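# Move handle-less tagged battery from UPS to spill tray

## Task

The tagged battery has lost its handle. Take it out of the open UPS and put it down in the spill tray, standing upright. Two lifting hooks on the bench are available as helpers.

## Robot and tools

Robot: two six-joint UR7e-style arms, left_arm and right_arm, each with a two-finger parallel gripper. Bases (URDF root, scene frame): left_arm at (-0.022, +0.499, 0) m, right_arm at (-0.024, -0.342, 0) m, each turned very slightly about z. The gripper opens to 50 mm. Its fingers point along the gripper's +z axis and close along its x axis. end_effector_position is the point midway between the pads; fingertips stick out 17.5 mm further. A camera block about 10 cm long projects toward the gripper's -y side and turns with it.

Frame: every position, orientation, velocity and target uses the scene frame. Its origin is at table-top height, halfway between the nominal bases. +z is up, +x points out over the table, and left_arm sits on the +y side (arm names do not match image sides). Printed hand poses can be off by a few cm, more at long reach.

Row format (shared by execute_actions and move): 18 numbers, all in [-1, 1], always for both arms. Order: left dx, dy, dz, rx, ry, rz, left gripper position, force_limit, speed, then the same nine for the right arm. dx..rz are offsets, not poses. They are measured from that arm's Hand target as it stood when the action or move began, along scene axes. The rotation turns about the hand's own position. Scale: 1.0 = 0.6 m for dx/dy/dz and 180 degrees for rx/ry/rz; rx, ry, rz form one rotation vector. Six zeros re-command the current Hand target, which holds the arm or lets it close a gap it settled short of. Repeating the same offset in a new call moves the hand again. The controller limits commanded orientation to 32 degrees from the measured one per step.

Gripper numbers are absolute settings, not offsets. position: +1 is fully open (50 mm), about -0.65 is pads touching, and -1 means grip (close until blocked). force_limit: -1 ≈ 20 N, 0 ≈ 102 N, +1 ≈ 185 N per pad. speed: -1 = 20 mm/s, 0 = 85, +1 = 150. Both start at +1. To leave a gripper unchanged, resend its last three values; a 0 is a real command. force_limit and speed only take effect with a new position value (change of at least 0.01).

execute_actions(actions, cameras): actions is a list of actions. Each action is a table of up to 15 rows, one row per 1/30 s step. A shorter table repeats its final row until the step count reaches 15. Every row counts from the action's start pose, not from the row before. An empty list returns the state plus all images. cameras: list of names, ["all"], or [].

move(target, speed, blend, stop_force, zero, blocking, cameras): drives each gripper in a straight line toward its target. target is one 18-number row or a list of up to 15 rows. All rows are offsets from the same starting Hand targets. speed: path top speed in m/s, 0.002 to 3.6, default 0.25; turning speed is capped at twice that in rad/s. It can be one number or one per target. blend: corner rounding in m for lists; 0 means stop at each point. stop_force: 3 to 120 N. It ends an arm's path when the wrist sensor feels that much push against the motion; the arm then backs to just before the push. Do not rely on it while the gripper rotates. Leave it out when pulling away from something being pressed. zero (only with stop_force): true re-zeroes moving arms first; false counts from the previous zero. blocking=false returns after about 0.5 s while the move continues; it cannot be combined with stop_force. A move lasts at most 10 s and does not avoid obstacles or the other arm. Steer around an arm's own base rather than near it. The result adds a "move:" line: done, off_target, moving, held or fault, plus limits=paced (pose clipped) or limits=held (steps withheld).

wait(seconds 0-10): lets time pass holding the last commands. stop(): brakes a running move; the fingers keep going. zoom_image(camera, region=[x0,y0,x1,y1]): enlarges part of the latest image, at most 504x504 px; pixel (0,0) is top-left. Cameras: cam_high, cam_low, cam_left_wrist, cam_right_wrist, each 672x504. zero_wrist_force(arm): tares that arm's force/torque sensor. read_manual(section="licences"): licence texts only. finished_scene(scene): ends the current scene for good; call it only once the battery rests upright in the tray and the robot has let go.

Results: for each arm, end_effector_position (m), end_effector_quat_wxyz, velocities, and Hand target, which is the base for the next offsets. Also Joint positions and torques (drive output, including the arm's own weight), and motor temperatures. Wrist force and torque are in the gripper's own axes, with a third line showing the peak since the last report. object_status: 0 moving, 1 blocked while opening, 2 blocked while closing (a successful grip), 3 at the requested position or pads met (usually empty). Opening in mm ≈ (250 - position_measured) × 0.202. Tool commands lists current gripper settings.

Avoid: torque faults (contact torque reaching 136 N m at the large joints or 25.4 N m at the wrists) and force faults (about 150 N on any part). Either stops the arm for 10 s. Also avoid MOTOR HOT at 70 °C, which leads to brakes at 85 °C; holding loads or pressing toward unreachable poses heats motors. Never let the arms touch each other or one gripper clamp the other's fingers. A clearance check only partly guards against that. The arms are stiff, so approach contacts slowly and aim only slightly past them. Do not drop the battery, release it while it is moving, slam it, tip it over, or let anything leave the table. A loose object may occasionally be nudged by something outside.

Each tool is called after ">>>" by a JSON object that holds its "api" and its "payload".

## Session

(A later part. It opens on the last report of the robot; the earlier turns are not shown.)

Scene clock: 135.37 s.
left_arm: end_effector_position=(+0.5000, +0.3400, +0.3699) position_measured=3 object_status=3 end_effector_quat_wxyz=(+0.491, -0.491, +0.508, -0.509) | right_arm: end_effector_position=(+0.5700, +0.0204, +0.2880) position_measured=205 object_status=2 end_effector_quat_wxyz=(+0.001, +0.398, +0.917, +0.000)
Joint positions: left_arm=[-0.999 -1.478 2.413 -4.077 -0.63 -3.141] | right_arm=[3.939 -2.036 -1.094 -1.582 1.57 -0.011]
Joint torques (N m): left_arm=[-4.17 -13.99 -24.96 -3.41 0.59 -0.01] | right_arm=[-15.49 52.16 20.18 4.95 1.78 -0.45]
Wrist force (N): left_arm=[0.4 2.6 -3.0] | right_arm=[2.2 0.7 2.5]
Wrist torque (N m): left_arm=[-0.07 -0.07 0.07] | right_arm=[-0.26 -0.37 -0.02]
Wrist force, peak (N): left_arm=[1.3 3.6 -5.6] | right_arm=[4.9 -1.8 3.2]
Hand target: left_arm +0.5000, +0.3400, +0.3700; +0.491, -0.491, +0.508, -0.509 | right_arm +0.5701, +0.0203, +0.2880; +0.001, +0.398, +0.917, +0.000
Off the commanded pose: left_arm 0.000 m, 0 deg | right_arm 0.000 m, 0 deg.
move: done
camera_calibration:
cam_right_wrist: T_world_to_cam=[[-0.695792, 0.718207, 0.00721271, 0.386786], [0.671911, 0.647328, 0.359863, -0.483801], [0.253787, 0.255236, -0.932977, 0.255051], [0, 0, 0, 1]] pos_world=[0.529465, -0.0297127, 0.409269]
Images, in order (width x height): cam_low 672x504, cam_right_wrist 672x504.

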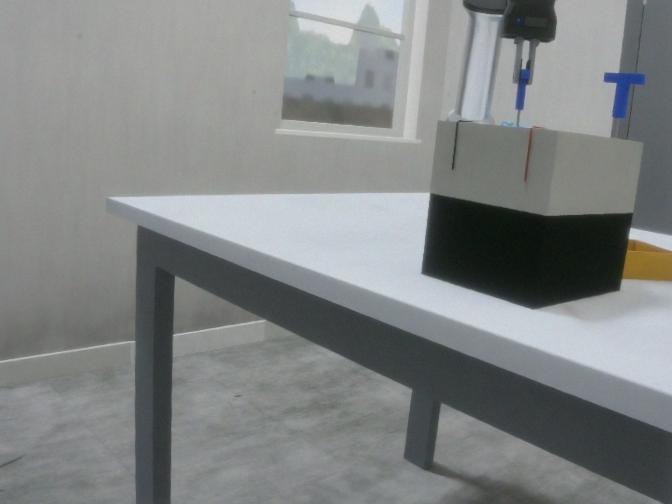

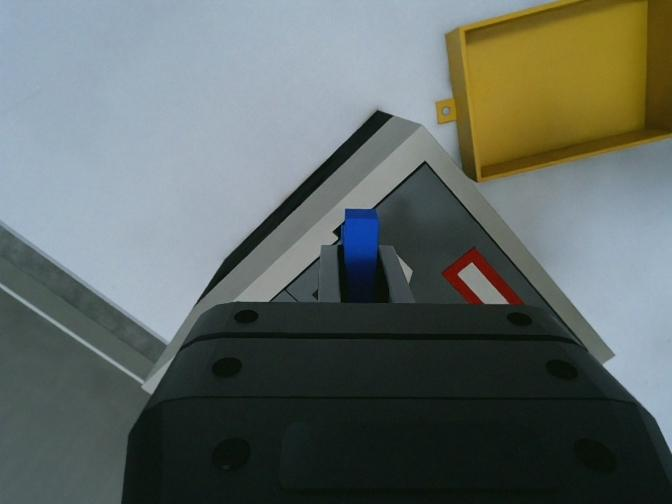

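>>> {"api": "move", "payload": {"target": [[0.1417,-0.0167,0.05,-0.4863,0.5214,0.2911,1,-0.4,-0.5,0,0,0,0,0,0.25,-1,0.2,-0.9],[0.1372,-0.1958,-0.0067,-0.4863,0.5214,0.2911,1,-0.4,-0.5,0,0,0,0,0,0.25,-1,0.2,-0.9],[0.1345,-0.2708,-0.1367,-0.4863,0.5214,0.2911,1,-0.4,-0.5,0,0,0,0,0,0.25,-1,0.2,-0.9]], "speed": [0.5,0.25,0.15], "blend": [0.02,0.005,0], "cameras": ["cam_low","cam_left_wrist","cam_right_wrist"]}}

>>> {"api": "zoom_image", "payload": {"camera": "cam_low", "region": [420, 20, 672, 160]}}

Scene clock: 142.90 s.
left_arm: end_effector_position=(+0.5807, +0.1775, +0.2878) position_measured=3 object_status=3 end_effector_quat_wxyz=(+0.259, +0.966, -0.017, -0.005) | right_arm: end_effector_position=(+0.5701, +0.0203, +0.2880) position_measured=205 object_status=2 end_effector_quat_wxyz=(+0.001, +0.017, +1.000, +0.000)
Joint positions: left_arm=[-0.542 -1.23 1.427 -2.028 -2.03 -5.257] | right_arm=[3.938 -2.035 -1.095 -1.581 1.57 -0.796]
Joint torques (N m): left_arm=[9.6 -53.7 -33.59 -3.71 -2.35 1.5] | right_arm=[-14.37 47.83 25.78 4.91 0.29 -1.21]
Wrist force (N): left_arm=[-0.5 -0.6 -0.4] | right_arm=[2.1 2.7 2.6]
Wrist torque (N m): left_arm=[0.02 0.18 -0.03] | right_arm=[-0.37 -0.35 -0.01]
Wrist force, peak (N): left_arm=[0.0 3.4 -3.2] | right_arm=[4.4 1.0 2.7]
Hand target: left_arm +0.5807, +0.1775, +0.2880; +0.259, +0.966, -0.017, -0.005 | right_arm +0.5701, +0.0203, +0.2880; +0.001, +0.017, +1.000, +0.000
Off the commanded pose: left_arm 0.000 m, 0 deg | right_arm 0.000 m, 0 deg.
move: done
camera_calibration:
cam_left_wrist: T_world_to_cam=[[0.998702, -0.0454372, -0.0230258, -0.553476], [-0.0122149, -0.652465, 0.757721, -0.0772939], [-0.0494523, -0.756456, -0.652173, 0.478585], [0, 0, 0, 1]] pos_world=[0.57548, 0.286449, 0.357943]
cam_right_wrist: T_world_to_cam=[[-0.999851, 0.0157127, 0.00719948, 0.574521], [0.017251, 0.932818, 0.359935, -0.116421], [-0.00106025, 0.360005, -0.93295, 0.3982], [0, 0, 0, 1]] pos_world=[0.576866, -0.0437816, 0.409269]
Images, in order (width x height): cam_low 672x504, cam_left_wrist 672x504, cam_right_wrist 672x504.

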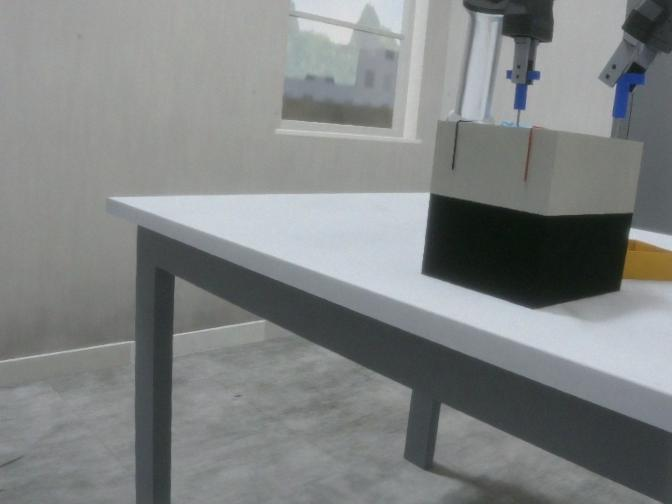

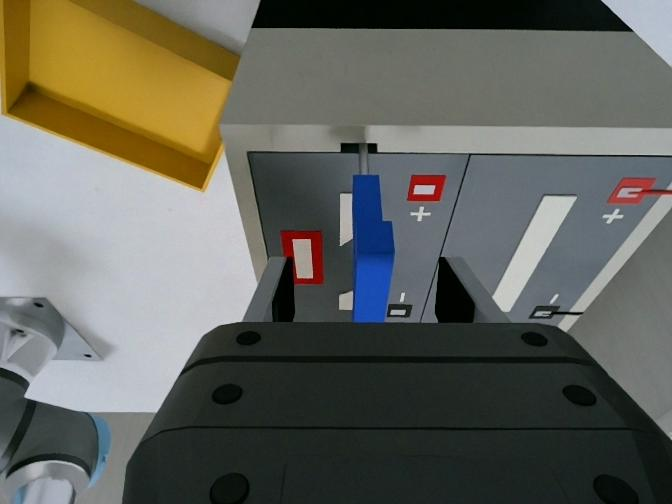

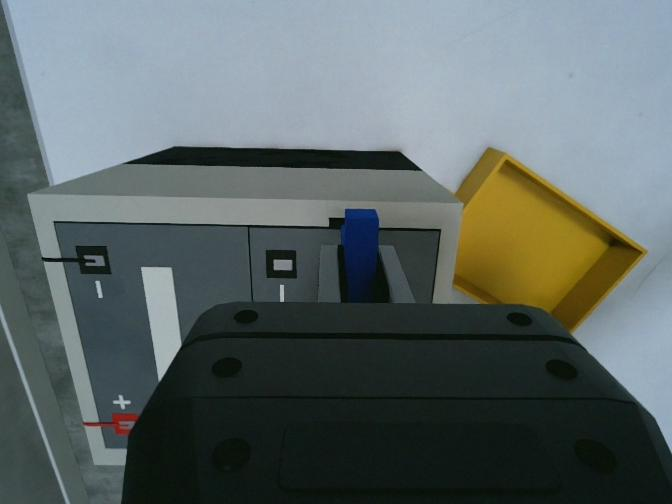

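Scaled by 2.000.

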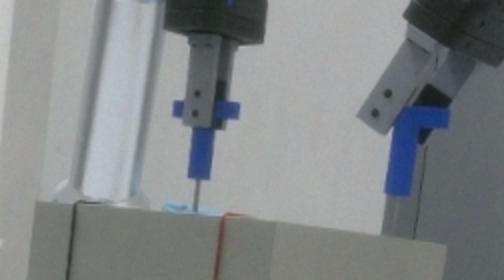

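>>> {"api": "move", "payload": {"target": [[0.0018,0.05,0.0866,0,0,0,1,-0.4,-0.5,0,0,0,0,0,0,-1,0.2,-0.9],[0.0018,0.05,0.0866,-0.0117,-0.3331,-0.5773,1,-0.4,-0.5,0,0,0,0,0,0,-1,0.2,-0.9],[0.0018,0.05,0.0866,0.0117,0.3331,0.5773,1,-0.4,-0.5,0,0,0,0,0,0,-1,0.2,-0.9],[0.0018,0.05,0.0866,0,0,0,1,-0.4,-0.5,0,0,0,0,0,0,-1,0.2,-0.9],[0,0,0,0,0,0,1,-0.4,-0.5,0,0,0,0,0,0,-1,0.2,-0.9]], "speed": [0.2,0.9,0.9,0.9,0.15], "blend": [0,0.002,0.002,0,0], "cameras": ["cam_low","cam_left_wrist"]}}

Scene clock: 156.90 s.
left_arm: end_effector_position=(+0.5807, +0.1775, +0.2878) position_measured=3 object_status=3 end_effector_quat_wxyz=(+0.259, +0.966, -0.017, -0.005) | right_arm: end_effector_position=(+0.5701, +0.0203, +0.2880) position_measured=205 object_status=2 end_effector_quat_wxyz=(+0.001, +0.017, +1.000, +0.000)
Joint positions: left_arm=[-0.542 -1.23 1.427 -2.028 -2.03 1.026] | right_arm=[3.938 -2.035 -1.095 -1.581 1.57 -0.796]
Joint torques (N m): left_arm=[9.09 -53.6 -33.78 -3.71 -2.41 1.44] | right_arm=[-6.72 32.72 30.13 1.24 -2.44 -1.57]
Wrist force (N): left_arm=[-0.6 -0.5 -0.3] | right_arm=[1.7 2.7 2.6]
Wrist torque (N m): left_arm=[0.04 0.18 -0.04] | right_arm=[-0.37 -0.29 -0.01]
Wrist force, peak (N): left_arm=[-0.5 -0.7 -3.2] | right_arm=[2.1 3.0 2.8]
Hand target: left_arm +0.5807, +0.1775, +0.2880; +0.259, +0.966, -0.017, -0.005 | right_arm +0.5701, +0.0203, +0.2880; +0.001, +0.017, +1.000, +0.000
Off the commanded pose: left_arm 0.000 m, 0 deg | right_arm 0.000 m, 0 deg.
move: done
camera_calibration:
cam_left_wrist: T_world_to_cam=[[0.998702, -0.0454372, -0.0230258, -0.553476], [-0.0122149, -0.652465, 0.757721, -0.0772939], [-0.0494523, -0.756456, -0.652173, 0.478585], [0, 0, 0, 1]] pos_world=[0.57548, 0.286449, 0.357943]
Images, in order (width x height): cam_low 672x504, cam_left_wrist 672x504.

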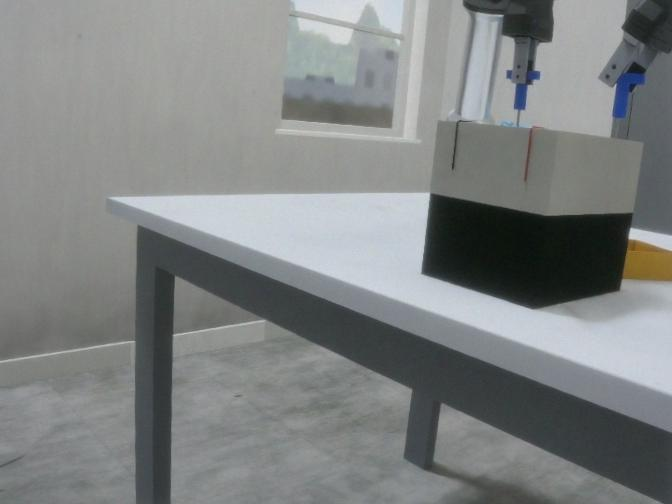

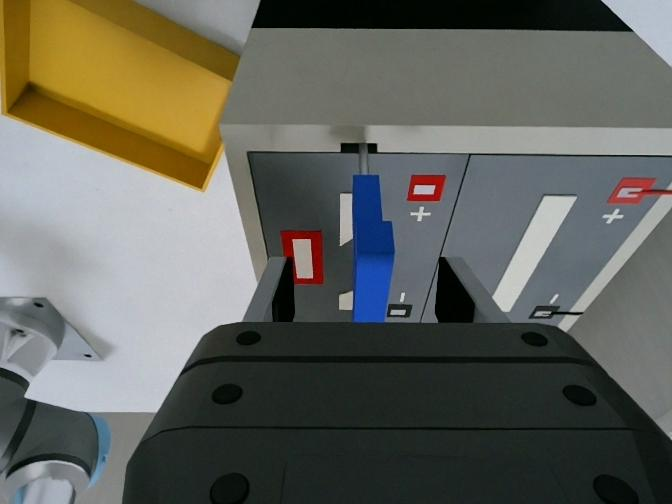

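>>> {"api": "move", "payload": {"target": [[0,0,0,0,0,0,-1,0.2,-0.9,0,0,0,0,0,0,-1,0.2,-0.9],[-0.0033,-0.0012,0.0,0,0,0,-1,0.2,-0.9,0.0033,0.0012,0.0,0,0,0,-1,0.2,-0.9],[-0.0033,-0.0012,0.0233,0,0,0,-1,0.2,-0.9,0.0033,0.0012,0.0233,0,0,0,-1,0.2,-0.9],[-0.0033,-0.0012,0.0867,0,0,0,-1,0.2,-0.9,0.0033,0.0012,0.0867,0,0,0,-1,0.2,-0.9]], "speed": [0.05,0.01,0.012,0.03], "cameras": ["cam_low","cam_left_wrist"]}}

Scene clock: 175.63 s.
left_arm: end_effector_position=(+0.5787, +0.1768, +0.3402) position_measured=206 object_status=2 end_effector_quat_wxyz=(+0.259, +0.966, -0.017, -0.005) end_effector_velocity=(+0.000, -0.001, -0.001) end_effector_angular_velocity=(-0.001, +0.000, +0.000) | right_arm: end_effector_position=(+0.5720, +0.0210, +0.3400) position_measured=205 object_status=2 end_effector_quat_wxyz=(+0.001, +0.017, +1.000, +0.000) end_effector_velocity=(+0.000, +0.001, -0.001) end_effector_angular_velocity=(+0.002, -0.002, +0.001)
Joint positions: left_arm=[-0.544 -1.251 1.32 -1.903 -2.029 1.024] | right_arm=[3.937 -2.053 -0.935 -1.723 1.57 -0.798]
Joint velocities: left_arm=[-0.001 0.001 0.003 -0.005 -0.001 -0.001] | right_arm=[0 0.001 -0.004 0.006 0 0]
Joint torques (N m): left_arm=[8.17 -55.51 -24.94 -9.19 -3.05 -1.52] | right_arm=[0.67 47.75 22.6 8.02 1.51 1.87]
Wrist force (N): left_arm=[-0.3 -9.7 14.9] | right_arm=[1.1 -1.2 20.8]
Wrist torque (N m): left_arm=[0.10 0.19 0.15] | right_arm=[-0.14 -0.45 0.04]
Wrist force, peak (N): left_arm=[-0.4 -10.5 16.1] | right_arm=[0.8 0.9 23.0]
Hand target: left_arm +0.5787, +0.1768, +0.3400; +0.259, +0.966, -0.017, -0.005 | right_arm +0.5720, +0.0210, +0.3400; +0.001, +0.017, +1.000, +0.000
Off the commanded pose: left_arm 0.000 m, 0 deg | right_arm 0.000 m, 0 deg.
move: done
camera_calibration:
cam_left_wrist: T_world_to_cam=[[0.998714, -0.0453434, -0.0226703, -0.550586], [-0.0124123, -0.652295, 0.757863, -0.117397], [-0.0491518, -0.756607, -0.652019, 0.511879], [0, 0, 0, 1]] pos_world=[0.573581, 0.285749, 0.410244]
Images, in order (width x height): cam_low 672x504, cam_left_wrist 672x504.

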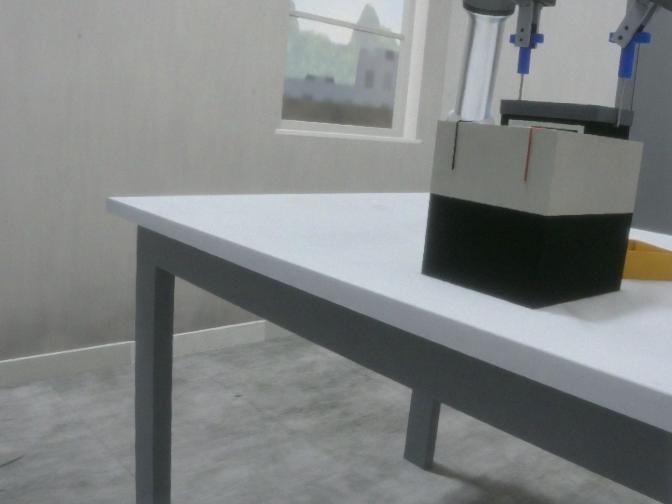

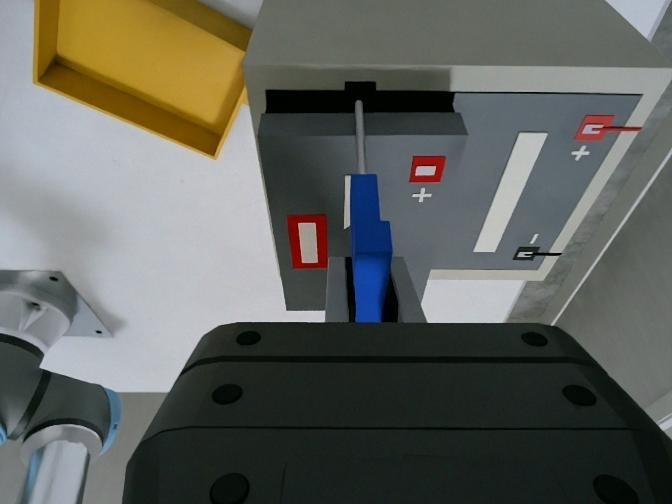

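>>> {"api": "move", "payload": {"target": [0,0,0.1225,0,0,0,-1,0.2,-0.9,0,0,0.1225,0,0,0,-1,0.2,-0.9], "speed": 0.06, "cameras": ["cam_high","cam_low","cam_left_wrist","cam_right_wrist"]}}

>>> {"api": "zoom_image", "payload": {"camera": "cam_right_wrist", "region": [230, 110, 590, 320]}}

>>> {"api": "zoom_image", "payload": {"camera": "cam_left_wrist", "region": [60, 0, 480, 240]}}

Scene clock: 179.73 s.
left_arm: end_effector_position=(+0.5787, +0.1768, +0.4134) position_measured=206 object_status=2 end_effector_quat_wxyz=(+0.259, +0.966, -0.017, -0.005) | right_arm: end_effector_position=(+0.5721, +0.0211, +0.4134) position_measured=205 object_status=2 end_effector_quat_wxyz=(+0.001, +0.017, +1.000, +0.000)
Joint positions: left_arm=[-0.544 -1.246 1.127 -1.714 -2.029 1.024] | right_arm=[3.937 -2.118 -0.64 -1.954 1.57 -0.798]
Joint torques (N m): left_arm=[5.38 -52.65 -23.94 -8.67 -2.69 1.64] | right_arm=[7.27 69.96 25.58 7.58 -0.37 0.87]
Wrist force (N): left_arm=[-0.3 -10.1 14.9] | right_arm=[0.7 -1.7 20.7]
Wrist torque (N m): left_arm=[0.14 0.16 0.15] | right_arm=[-0.12 -0.42 0.05]
Wrist force, peak (N): left_arm=[-0.6 -11.4 17.5] | right_arm=[1.0 -1.0 23.7]
Hand target: left_arm +0.5787, +0.1768, +0.4135; +0.259, +0.966, -0.017, -0.005 | right_arm +0.5720, +0.0210, +0.4135; +0.001, +0.017, +1.000, +0.000
Off the commanded pose: left_arm 0.000 m, 0 deg | right_arm 0.000 m, 0 deg.
move: done
camera_calibration:
cam_left_wrist: T_world_to_cam=[[0.998712, -0.0452869, -0.0228912, -0.548832], [-0.0122119, -0.65236, 0.757811, -0.173019], [-0.0492522, -0.756555, -0.652072, 0.55974], [0, 0, 0, 1]] pos_world=[0.573581, 0.285749, 0.483544]
cam_right_wrist: T_world_to_cam=[[-0.999851, 0.015678, 0.00729007, 0.575557], [0.017251, 0.932886, 0.359759, -0.162148], [-0.0011605, 0.359831, -0.933017, 0.515029], [0, 0, 0, 1]] pos_world=[0.578866, -0.0430811, 0.53467]

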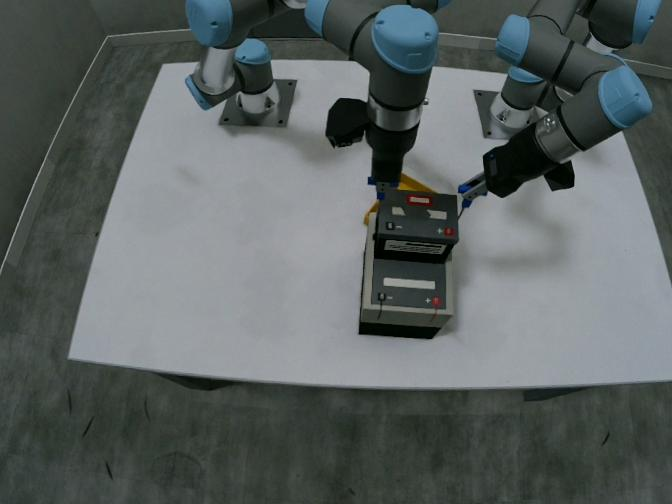

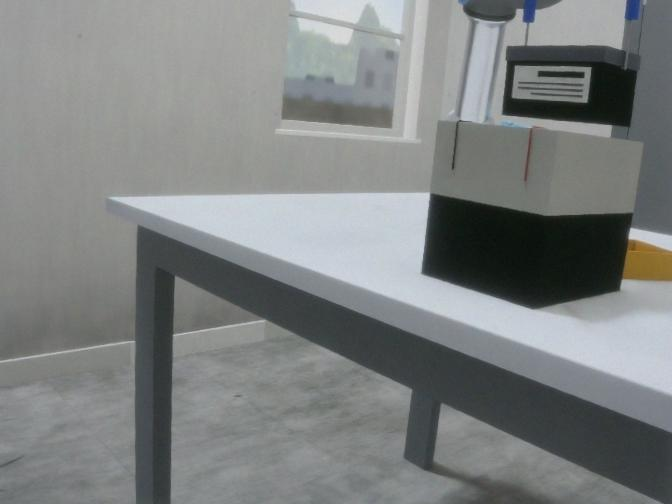

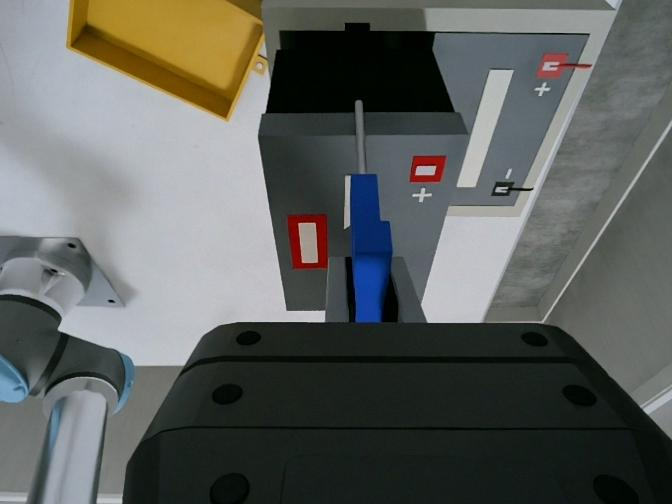

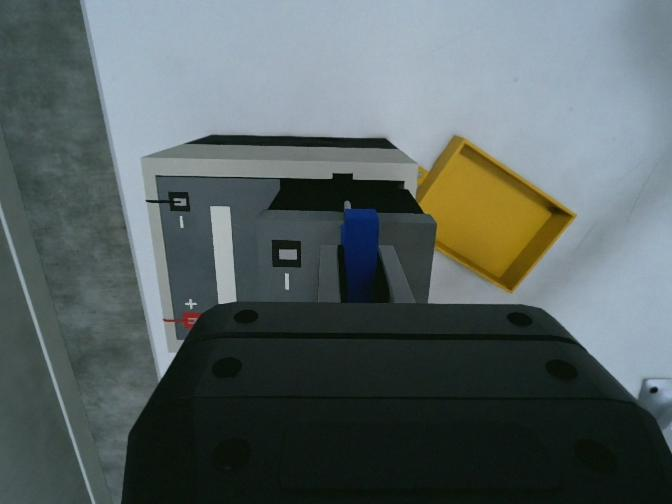

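Scaled by 1.400.

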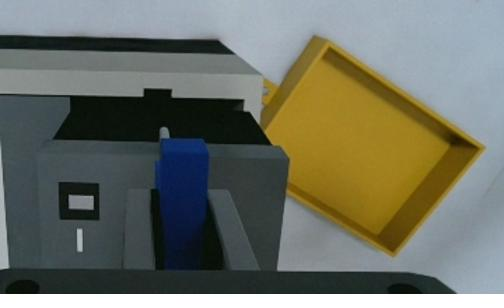

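Scaled by 1.200.

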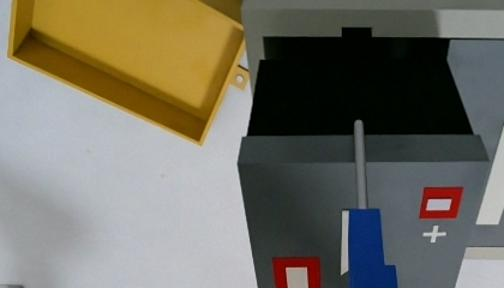

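>>> {"api": "move", "payload": {"target": [[-0.0558,0.0018,0,0,0,0.0418,-1,0.2,-0.9,-0.0218,0.0032,0,0,0,0.0418,-1,0.2,-0.9],[-0.1115,0.0015,0,0,0,0.0836,-1,0.2,-0.9,-0.0438,0.0085,0,0,0,0.0836,-1,0.2,-0.9],[-0.1665,-0.0010,0,0,0,0.1254,-1,0.2,-0.9,-0.0663,0.0160,0,0,0,0.1254,-1,0.2,-0.9],[-0.2210,-0.0055,0,0,0,0.1672,-1,0.2,-0.9,-0.0897,0.0258,0,0,0,0.1672,-1,0.2,-0.9]], "speed": 0.07, "blend": [0.004,0.004,0.004,0]}}

Scene clock: 197.10 s.
left_arm: end_effector_position=(+0.4461, +0.1734, +0.4135) position_measured=206 object_status=2 end_effector_quat_wxyz=(+0.251, +0.937, +0.235, +0.063) | right_arm: end_effector_position=(+0.5181, +0.0366, +0.4136) position_measured=205 object_status=2 end_effector_quat_wxyz=(+0.001, -0.243, +0.970, +0.000)
Joint positions: left_arm=[-0.798 -1.666 1.655 -2.063 -1.723 0.267] | right_arm=[4.01 -1.994 -0.829 -1.887 1.571 -1.25]
Joint torques (N m): left_arm=[8.95 -21.42 -46.58 -6.38 -2.24 0.84] | right_arm=[-9.09 40.71 42.04 6.38 1.85 2.22]
Wrist force (N): left_arm=[-0.6 -10.7 14.7] | right_arm=[0.7 -2.1 20.9]
Wrist torque (N m): left_arm=[0.20 0.22 -0.05] | right_arm=[-0.07 -0.46 0.04]
Wrist force, peak (N): left_arm=[-0.6 -10.8 14.9] | right_arm=[0.9 -2.0 21.2]
Hand target: left_arm +0.4461, +0.1735, +0.4135; +0.251, +0.937, +0.235, +0.063 | right_arm +0.5182, +0.0365, +0.4135; +0.001, -0.243, +0.970, +0.000
Off the commanded pose: left_arm 0.000 m, 0 deg | right_arm 0.000 m, 0 deg.
move: done

>>> {"api": "move", "payload": {"target": [[-0.0532,-0.0065,0,0,0,0.0418,-1,0.2,-0.9,-0.0243,0.0115,0,0,0,0.0418,-1,0.2,-0.9],[-0.1050,-0.0148,0,0,0,0.0836,-1,0.2,-0.9,-0.0502,0.0248,0,0,0,0.0836,-1,0.2,-0.9],[-0.1555,-0.0248,0,0,0,0.1254,-1,0.2,-0.9,-0.0773,0.0398,0,0,0,0.1254,-1,0.2,-0.9],[-0.2042,-0.0363,0,0,0,0.1672,-1,0.2,-0.9,-0.1063,0.0563,0,0,0,0.1672,-1,0.2,-0.9]], "speed": 0.07, "blend": [0.004,0.004,0.004,0], "cameras": ["cam_left_wrist","cam_right_wrist"]}}

>>> {"api": "zoom_image", "payload": {"camera": "cam_right_wrist", "region": [230, 100, 450, 310]}}

>>> {"api": "zoom_image", "payload": {"camera": "cam_left_wrist", "region": [240, 0, 490, 240]}}

Scene clock: 204.60 s.
left_arm: end_effector_position=(+0.3235, +0.1517, +0.4135) position_measured=206 object_status=2 end_effector_quat_wxyz=(+0.226, +0.844, +0.470, +0.126) | right_arm: end_effector_position=(+0.4543, +0.0704, +0.4135) position_measured=205 object_status=2 end_effector_quat_wxyz=(+0.000, -0.487, +0.874, +0.001)
Joint positions: left_arm=[-1.268 -1.911 1.824 -1.903 -1.248 -0.619] | right_arm=[4.122 -1.907 -0.954 -1.851 1.571 -1.664]
Joint torques (N m): left_arm=[8.77 -8.21 -40.99 -10.14 0.96 0.51] | right_arm=[-12.14 41.55 40.56 6.64 1.54 2.23]
Wrist force (N): left_arm=[-0.4 -10.6 14.5] | right_arm=[0.7 -2.0 21.0]
Wrist torque (N m): left_arm=[0.23 0.21 -0.05] | right_arm=[-0.11 -0.48 0.03]
Wrist force, peak (N): left_arm=[-0.2 -11.1 14.8] | right_arm=[1.2 -2.1 21.3]
Hand target: left_arm +0.3236, +0.1517, +0.4135; +0.226, +0.844, +0.470, +0.126 | right_arm +0.4544, +0.0703, +0.4135; +0.000, -0.487, +0.874, +0.001
Off the commanded pose: left_arm 0.000 m, 0 deg | right_arm 0.000 m, 0 deg.
move: done
camera_calibration:
cam_left_wrist: T_world_to_cam=[[0.535961, 0.843935, -0.0228033, -0.280367], [0.559872, -0.335084, 0.757801, -0.425657], [0.631893, -0.418919, -0.652088, 0.256674], [0, 0, 0, 1]] pos_world=[0.226389, 0.201506, 0.483544]
cam_right_wrist: T_world_to_cam=[[-0.510426, -0.859892, 0.0071707, 0.296364], [-0.800969, 0.478451, 0.359908, 0.197436], [-0.312913, 0.177963, -0.93296, 0.651638], [0, 0, 0, 1]] pos_world=[0.513317, 0.0444101, 0.534769]
Images, in order (width x height): cam_left_wrist 672x504, cam_right_wrist 672x504.

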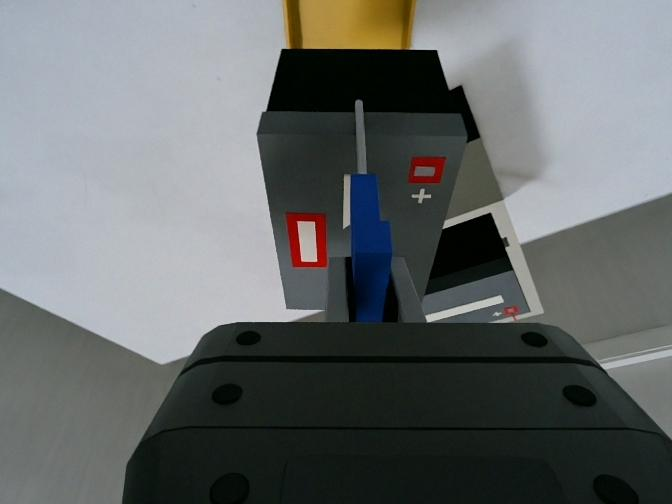

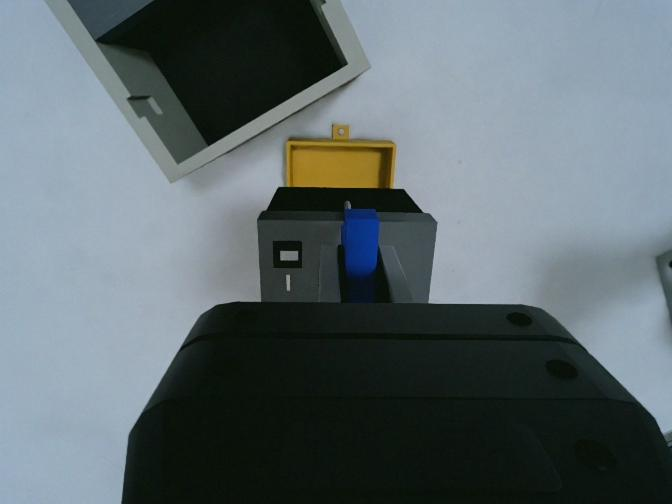

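Scaled by 2.291.

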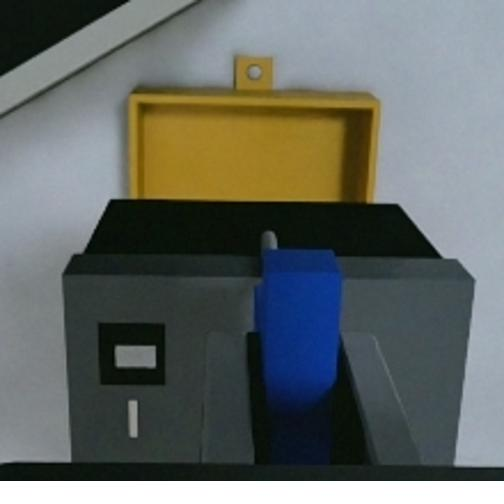

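Scaled by 2.016.

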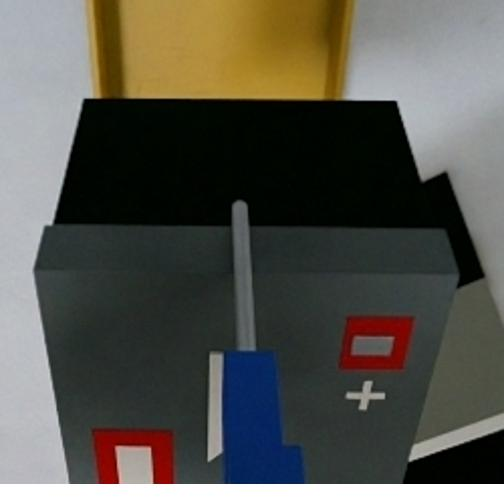

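>>> {"api": "move", "payload": {"target": [[-0.0052,-0.0007,-0.12,0,0,0,-1,0.2,-0.9,-0.0052,-0.0007,-0.12,0,0,0,-1,0.2,-0.9],[-0.0052,-0.0007,-0.3475,0,0,0,-1,0.2,-0.9,-0.0052,-0.0007,-0.3475,0,0,0,-1,0.2,-0.9]], "speed": [0.1,0.1], "blend": [0.01,0], "cameras": ["cam_left_wrist","cam_right_wrist","cam_low"]}}

>>> {"api": "zoom_image", "payload": {"camera": "cam_right_wrist", "region": [230, 100, 450, 310]}}

>>> {"api": "zoom_image", "payload": {"camera": "cam_left_wrist", "region": [240, 0, 490, 240]}}

Scene clock: 215.47 s.
left_arm: end_effector_position=(+0.3204, +0.1513, +0.2049) position_measured=206 object_status=2 end_effector_quat_wxyz=(+0.226, +0.844, +0.470, +0.126) | right_arm: end_effector_position=(+0.4513, +0.0699, +0.2049) position_measured=205 object_status=2 end_effector_quat_wxyz=(+0.000, -0.487, +0.874, +0.000)
Joint positions: left_arm=[-1.277 -1.802 2.3 -2.485 -1.244 -0.628] | right_arm=[4.125 -1.895 -1.508 -1.308 1.571 -1.66]
Joint torques (N m): left_arm=[8.47 -33.3 -41.02 -7.5 1.11 1.66] | right_arm=[12.84 59.35 39.16 3.56 -0.55 1.7]
Wrist force (N): left_arm=[-0.6 -10.0 15.0] | right_arm=[1.0 -2.1 20.5]
Wrist torque (N m): left_arm=[0.12 0.13 0.09] | right_arm=[-0.08 -0.39 0.00]
Wrist force, peak (N): left_arm=[-0.5 -11.8 17.9] | right_arm=[1.1 -0.5 24.9]
Hand target: left_arm +0.3205, +0.1513, +0.2050; +0.226, +0.844, +0.470, +0.126 | right_arm +0.4513, +0.0699, +0.2050; +0.000, -0.487, +0.874, +0.001
Off the commanded pose: left_arm 0.000 m, 0 deg | right_arm 0.000 m, 0 deg.
move: done
camera_calibration:
cam_left_wrist: T_world_to_cam=[[0.535867, 0.843998, -0.0226721, -0.283066], [0.559949, -0.335166, 0.757708, -0.266062], [0.631905, -0.418726, -0.6522, 0.122452], [0, 0, 0, 1]] pos_world=[0.223289, 0.201006, 0.275043]
cam_right_wrist: T_world_to_cam=[[-0.510672, -0.859744, 0.00742815, 0.295933], [-0.800764, 0.478749, 0.359968, 0.270211], [-0.313036, 0.177877, -0.932935, 0.456232], [0, 0, 0, 1]] pos_world=[0.510317, 0.0439098, 0.326169]
Images, in order (width x height): cam_low 672x504, cam_left_wrist 672x504, cam_right_wrist 672x504.

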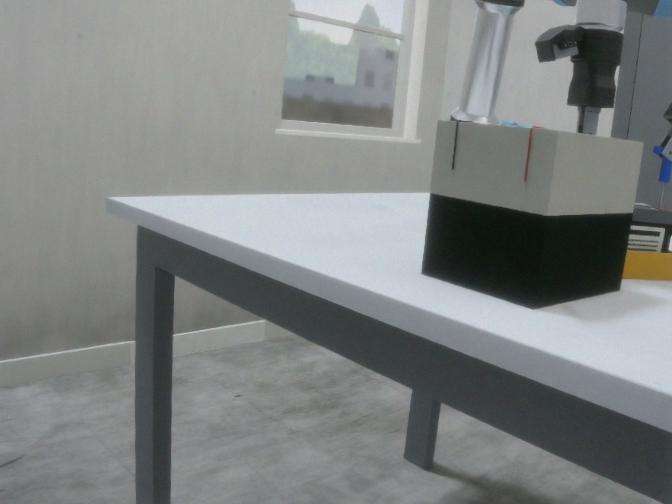

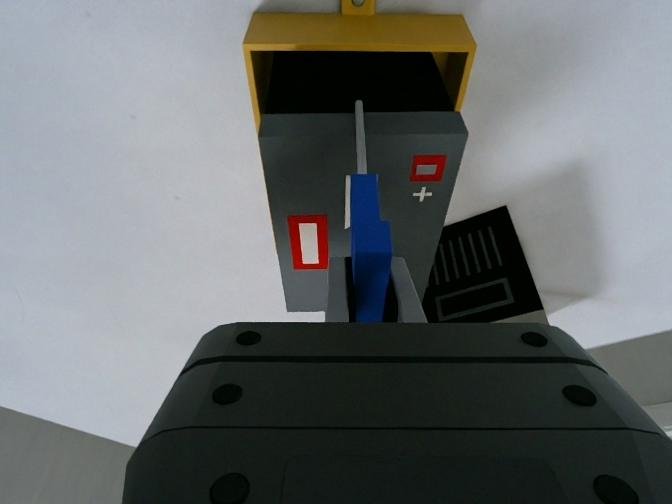

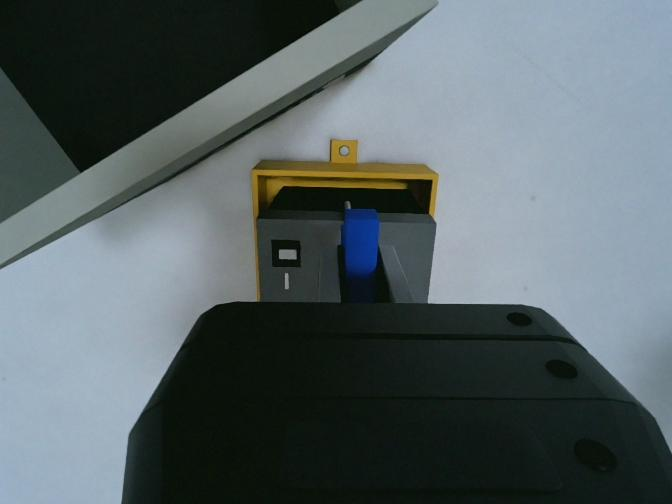

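Scaled by 2.291.

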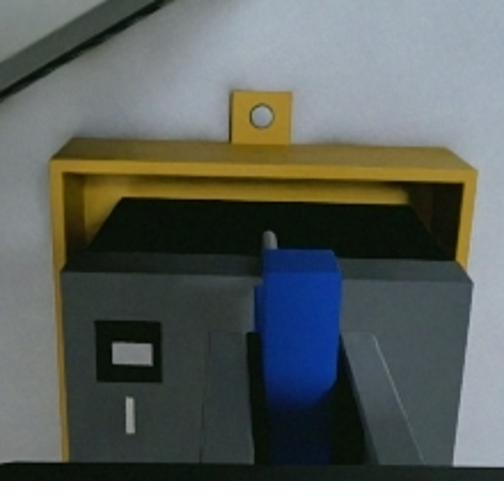

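Scaled by 2.016.

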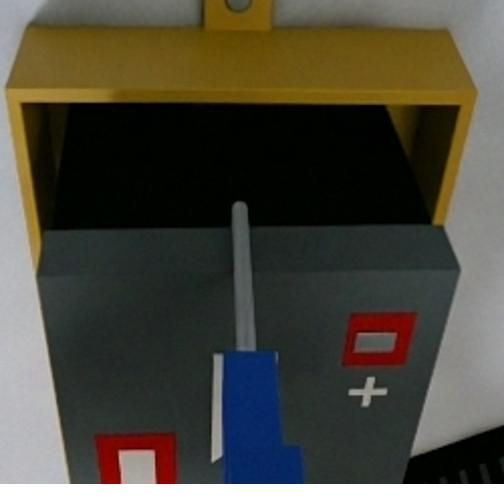

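>>> {"api": "move", "payload": {"target": [0,0,-0.035,0,0,0,-1,0.2,-0.9,0,0,-0.035,0,0,0,-1,0.2,-0.9], "speed": 0.012, "stop_force": 12}}

Scene clock: 219.00 s.
left_arm: end_effector_position=(+0.3205, +0.1513, +0.1937) position_measured=206 object_status=2 end_effector_quat_wxyz=(+0.226, +0.844, +0.470, +0.126) | right_arm: end_effector_position=(+0.4513, +0.0699, +0.1931) position_measured=205 object_status=2 end_effector_quat_wxyz=(+0.000, -0.487, +0.874, +0.001)
Joint positions: left_arm=[-1.277 -1.784 2.32 -2.523 -1.244 -0.628] | right_arm=[4.125 -1.903 -1.529 -1.279 1.571 -1.66]
Joint torques (N m): left_arm=[7.61 -27.5 -34.75 -4.92 2.02 0.33] | right_arm=[12.56 56.48 38.2 2.07 -0.79 2.3]
Wrist force (N): left_arm=[-0.4 -2.5 1.7] | right_arm=[-0.4 -0.4 14.8]
Wrist torque (N m): left_arm=[0.08 0.16 0.10] | right_arm=[-0.21 -0.54 0.00]
Wrist force, peak (N): left_arm=[-0.6 -10.4 14.9] | right_arm=[2.0 -2.2 21.1]
Hand target: left_arm +0.3205, +0.1512, +0.1937; +0.226, +0.844, +0.470, +0.126 (not the last commanded pose) | right_arm +0.4513, +0.0699, +0.1931; +0.000, -0.487, +0.874, +0.001 (not the last commanded pose)
Off the commanded pose: left_arm 0.010 m, 0 deg | right_arm 0.009 m, 0 deg.
move: contact (left_arm, right_arm)

>>> {"api": "move", "payload": {"target": [[0,0,-0.0137,0,0,0,-1,0.2,-0.9,0,0,-0.0127,0,0,0,-1,0.2,-0.9],[-0.0014,0.0009,-0.0155,0,0,0,-1,0.2,-0.9,0.0014,-0.0009,-0.0145,0,0,0,-1,0.2,-0.9]], "speed": 0.015, "blend": [0,0], "cameras": ["cam_left_wrist","cam_right_wrist"]}}

Scene clock: 221.70 s.
left_arm: end_effector_position=(+0.3196, +0.1519, +0.1842) position_measured=206 object_status=2 end_effector_quat_wxyz=(+0.226, +0.844, +0.470, +0.126) | right_arm: end_effector_position=(+0.4522, +0.0694, +0.1843) position_measured=205 object_status=2 end_effector_quat_wxyz=(+0.000, -0.487, +0.874, +0.001)
Joint positions: left_arm=[-1.279 -1.772 2.338 -2.554 -1.243 -0.63] | right_arm=[4.123 -1.909 -1.543 -1.258 1.571 -1.662]
Joint torques (N m): left_arm=[-3.91 -26.55 -27.27 -4.69 1.55 -0.59] | right_arm=[-12.05 32.61 17.74 4.29 -0.61 -1.07]
Wrist force (N): left_arm=[-0.6 -1.0 0.1] | right_arm=[1.1 -0.8 3.0]
Wrist torque (N m): left_arm=[0.00 0.16 0.15] | right_arm=[-0.23 -0.44 0.08]
Wrist force, peak (N): left_arm=[0.7 -4.1 3.7] | right_arm=[-0.3 -0.5 15.3]
Hand target: left_arm +0.3196, +0.1518, +0.1844; +0.226, +0.844, +0.470, +0.126 | right_arm +0.4522, +0.0694, +0.1844; +0.000, -0.487, +0.874, +0.001
Off the commanded pose: left_arm 0.000 m, 0 deg | right_arm 0.000 m, 0 deg.
move: done
camera_calibration:
cam_left_wrist: T_world_to_cam=[[0.535713, 0.844092, -0.022808, -0.283479], [0.559982, -0.334923, 0.757791, -0.24984], [0.632006, -0.41873, -0.652099, 0.10962], [0, 0, 0, 1]] pos_world=[0.222489, 0.201506, 0.254344]
cam_right_wrist: T_world_to_cam=[[-0.510538, -0.859826, 0.00707373, 0.296159], [-0.800935, 0.478531, 0.359877, 0.278711], [-0.312817, 0.178065, -0.932973, 0.437275], [0, 0, 0, 1]] pos_world=[0.511217, 0.0434096, 0.305569]
Images, in order (width x height): cam_left_wrist 672x504, cam_right_wrist 672x504.

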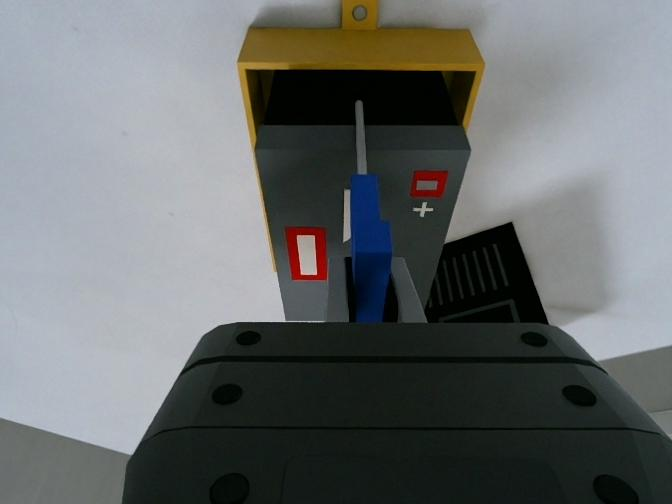

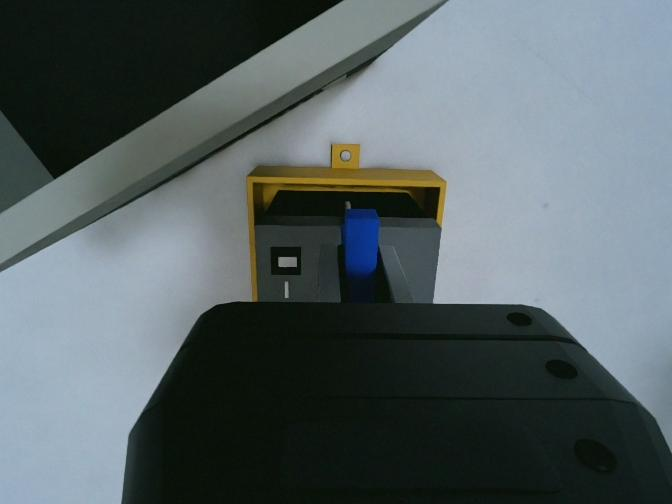

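>>> {"api": "move", "payload": {"target": [-0.0213,0.0131,0,0,0,0,-1,0.2,-0.9,0.0213,-0.0131,0,0,0,0,-1,0.2,-0.9], "speed": 0.04, "cameras": ["cam_left_wrist","cam_right_wrist"]}}

Scene clock: 224.77 s.
left_arm: end_effector_position=(+0.3068, +0.1598, +0.1843) position_measured=206 object_status=2 end_effector_quat_wxyz=(+0.226, +0.844, +0.470, +0.126) | right_arm: end_effector_position=(+0.4651, +0.0614, +0.1844) position_measured=205 object_status=2 end_effector_quat_wxyz=(+0.000, -0.487, +0.874, +0.001)
Joint positions: left_arm=[-1.309 -1.817 2.368 -2.528 -1.231 -0.659] | right_arm=[4.099 -1.92 -1.528 -1.263 1.571 -1.686]
Joint torques (N m): left_arm=[9.96 -2.46 -33.72 -6.08 -0.44 1.58] | right_arm=[14.95 40.82 17.09 1.64 0.43 2.08]
Wrist force (N): left_arm=[-0.5 -1.1 0.4] | right_arm=[1.1 -0.7 2.9]
Wrist torque (N m): left_arm=[-0.01 0.15 0.10] | right_arm=[-0.21 -0.45 0.08]
Wrist force, peak (N): left_arm=[-0.7 -1.5 -0.1] | right_arm=[1.1 -0.8 3.0]
Hand target: left_arm +0.3069, +0.1596, +0.1844; +0.226, +0.844, +0.470, +0.126 | right_arm +0.4650, +0.0615, +0.1844; +0.000, -0.487, +0.874, +0.001
Off the commanded pose: left_arm 0.000 m, 0 deg | right_arm 0.000 m, 0 deg.
move: done
camera_calibration:
cam_left_wrist: T_world_to_cam=[[0.535789, 0.844047, -0.0227022, -0.28327], [0.559909, -0.33504, 0.757793, -0.239931], [0.632006, -0.418728, -0.6521, 0.12108], [0, 0, 0, 1]] pos_world=[0.209589, 0.209406, 0.254344]
cam_right_wrist: T_world_to_cam=[[-0.510717, -0.859719, 0.00715332, 0.29593], [-0.800821, 0.478723, 0.359875, 0.29277], [-0.312816, 0.178066, -0.932973, 0.442828], [0, 0, 0, 1]] pos_world=[0.524116, 0.0354092, 0.305669]
Images, in order (width x height): cam_left_wrist 672x504, cam_right_wrist 672x504.

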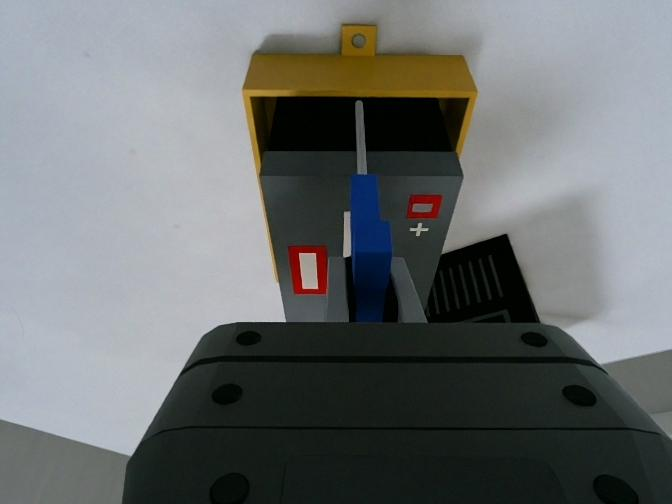

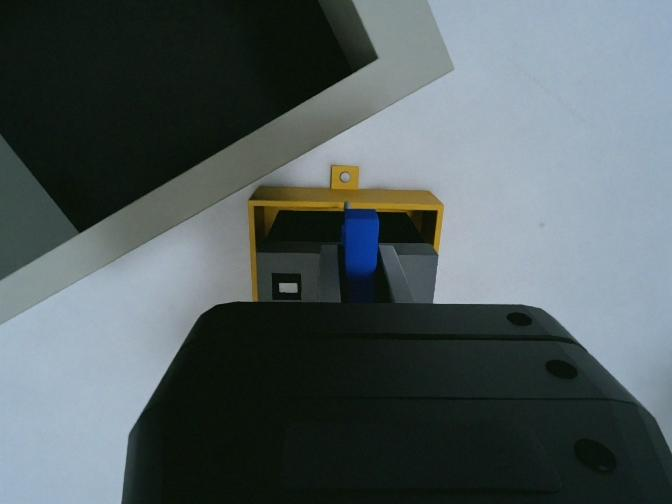

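>>> {"api": "move", "payload": {"target": [[0,0,0.26,0,0,0,-1,0.2,-0.9,0,0,0.26,0,0,0,-1,0.2,-0.9],[0.04,0.34,0.26,0,0,0,-1,0.2,-0.9,-0.075,-0.42,0.26,0,0,0,-1,0.2,-0.9],[0.04,0.34,-0.09,0,0,0,-1,0.2,-0.9,-0.075,-0.42,-0.09,0,0,0,-1,0.2,-0.9]], "speed": 0.35, "blend": [0.03,0.03,0], "cameras": ["cam_high","cam_low"]}}

>>> {"api": "zoom_image", "payload": {"camera": "cam_high", "region": [320, 140, 480, 260]}}

Scene clock: 229.13 s.
left_arm: end_effector_position=(+0.3309, +0.3637, +0.1305) position_measured=206 object_status=2 end_effector_quat_wxyz=(+0.226, +0.844, +0.470, +0.126) | right_arm: end_effector_position=(+0.4200, -0.1905, +0.1305) position_measured=205 object_status=2 end_effector_quat_wxyz=(+0.000, -0.487, +0.874, +0.001)
Joint positions: left_arm=[-0.852 -2.019 2.675 -2.734 -1.436 -0.238] | right_arm=[3.814 -1.597 -2.074 -1.041 1.572 -1.971]
Joint torques (N m): left_arm=[-9 5.21 -13.85 -6.1 1.81 -1.67] | right_arm=[-13.28 25.09 14.25 6.08 -1.83 -1.9]
Wrist force (N): left_arm=[-0.6 -1.0 0.0] | right_arm=[1.1 -0.9 2.7]
Wrist torque (N m): left_arm=[-0.01 0.16 0.04] | right_arm=[-0.24 -0.44 -0.02]
Wrist force, peak (N): left_arm=[-0.8 -3.1 3.5] | right_arm=[1.3 -0.8 6.9]
Hand target: left_arm +0.3309, +0.3636, +0.1304; +0.226, +0.844, +0.470, +0.126 | right_arm +0.4200, -0.1905, +0.1304; +0.000, -0.487, +0.874, +0.001
Off the commanded pose: left_arm 0.000 m, 0 deg | right_arm 0.000 m, 0 deg.
move: done
Images, in order (width x height): cam_high 672x504, cam_low 672x504.

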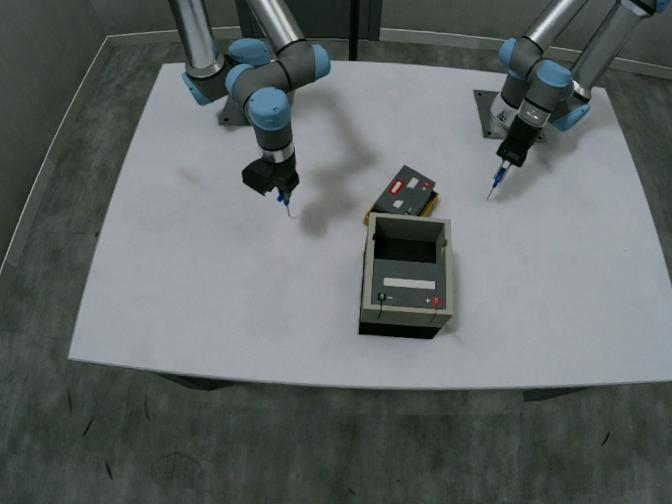

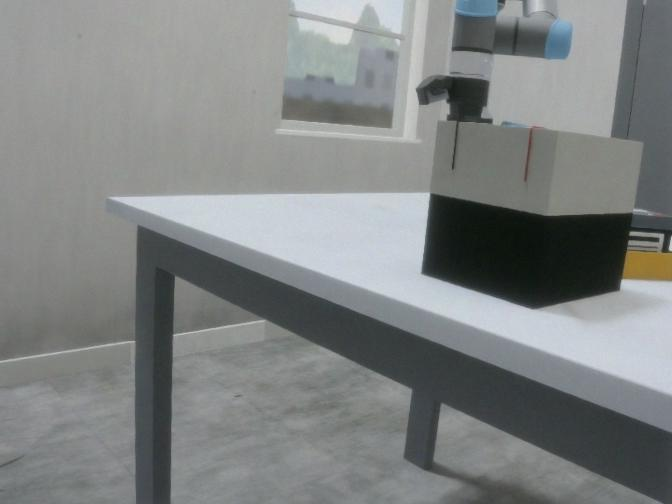

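Scaled by 3.150.

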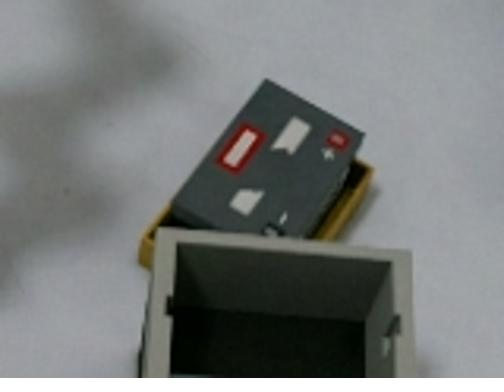

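>>> {"api": "finished_scene", "payload": {"scene": 2}}

The scene is finished: the task was done.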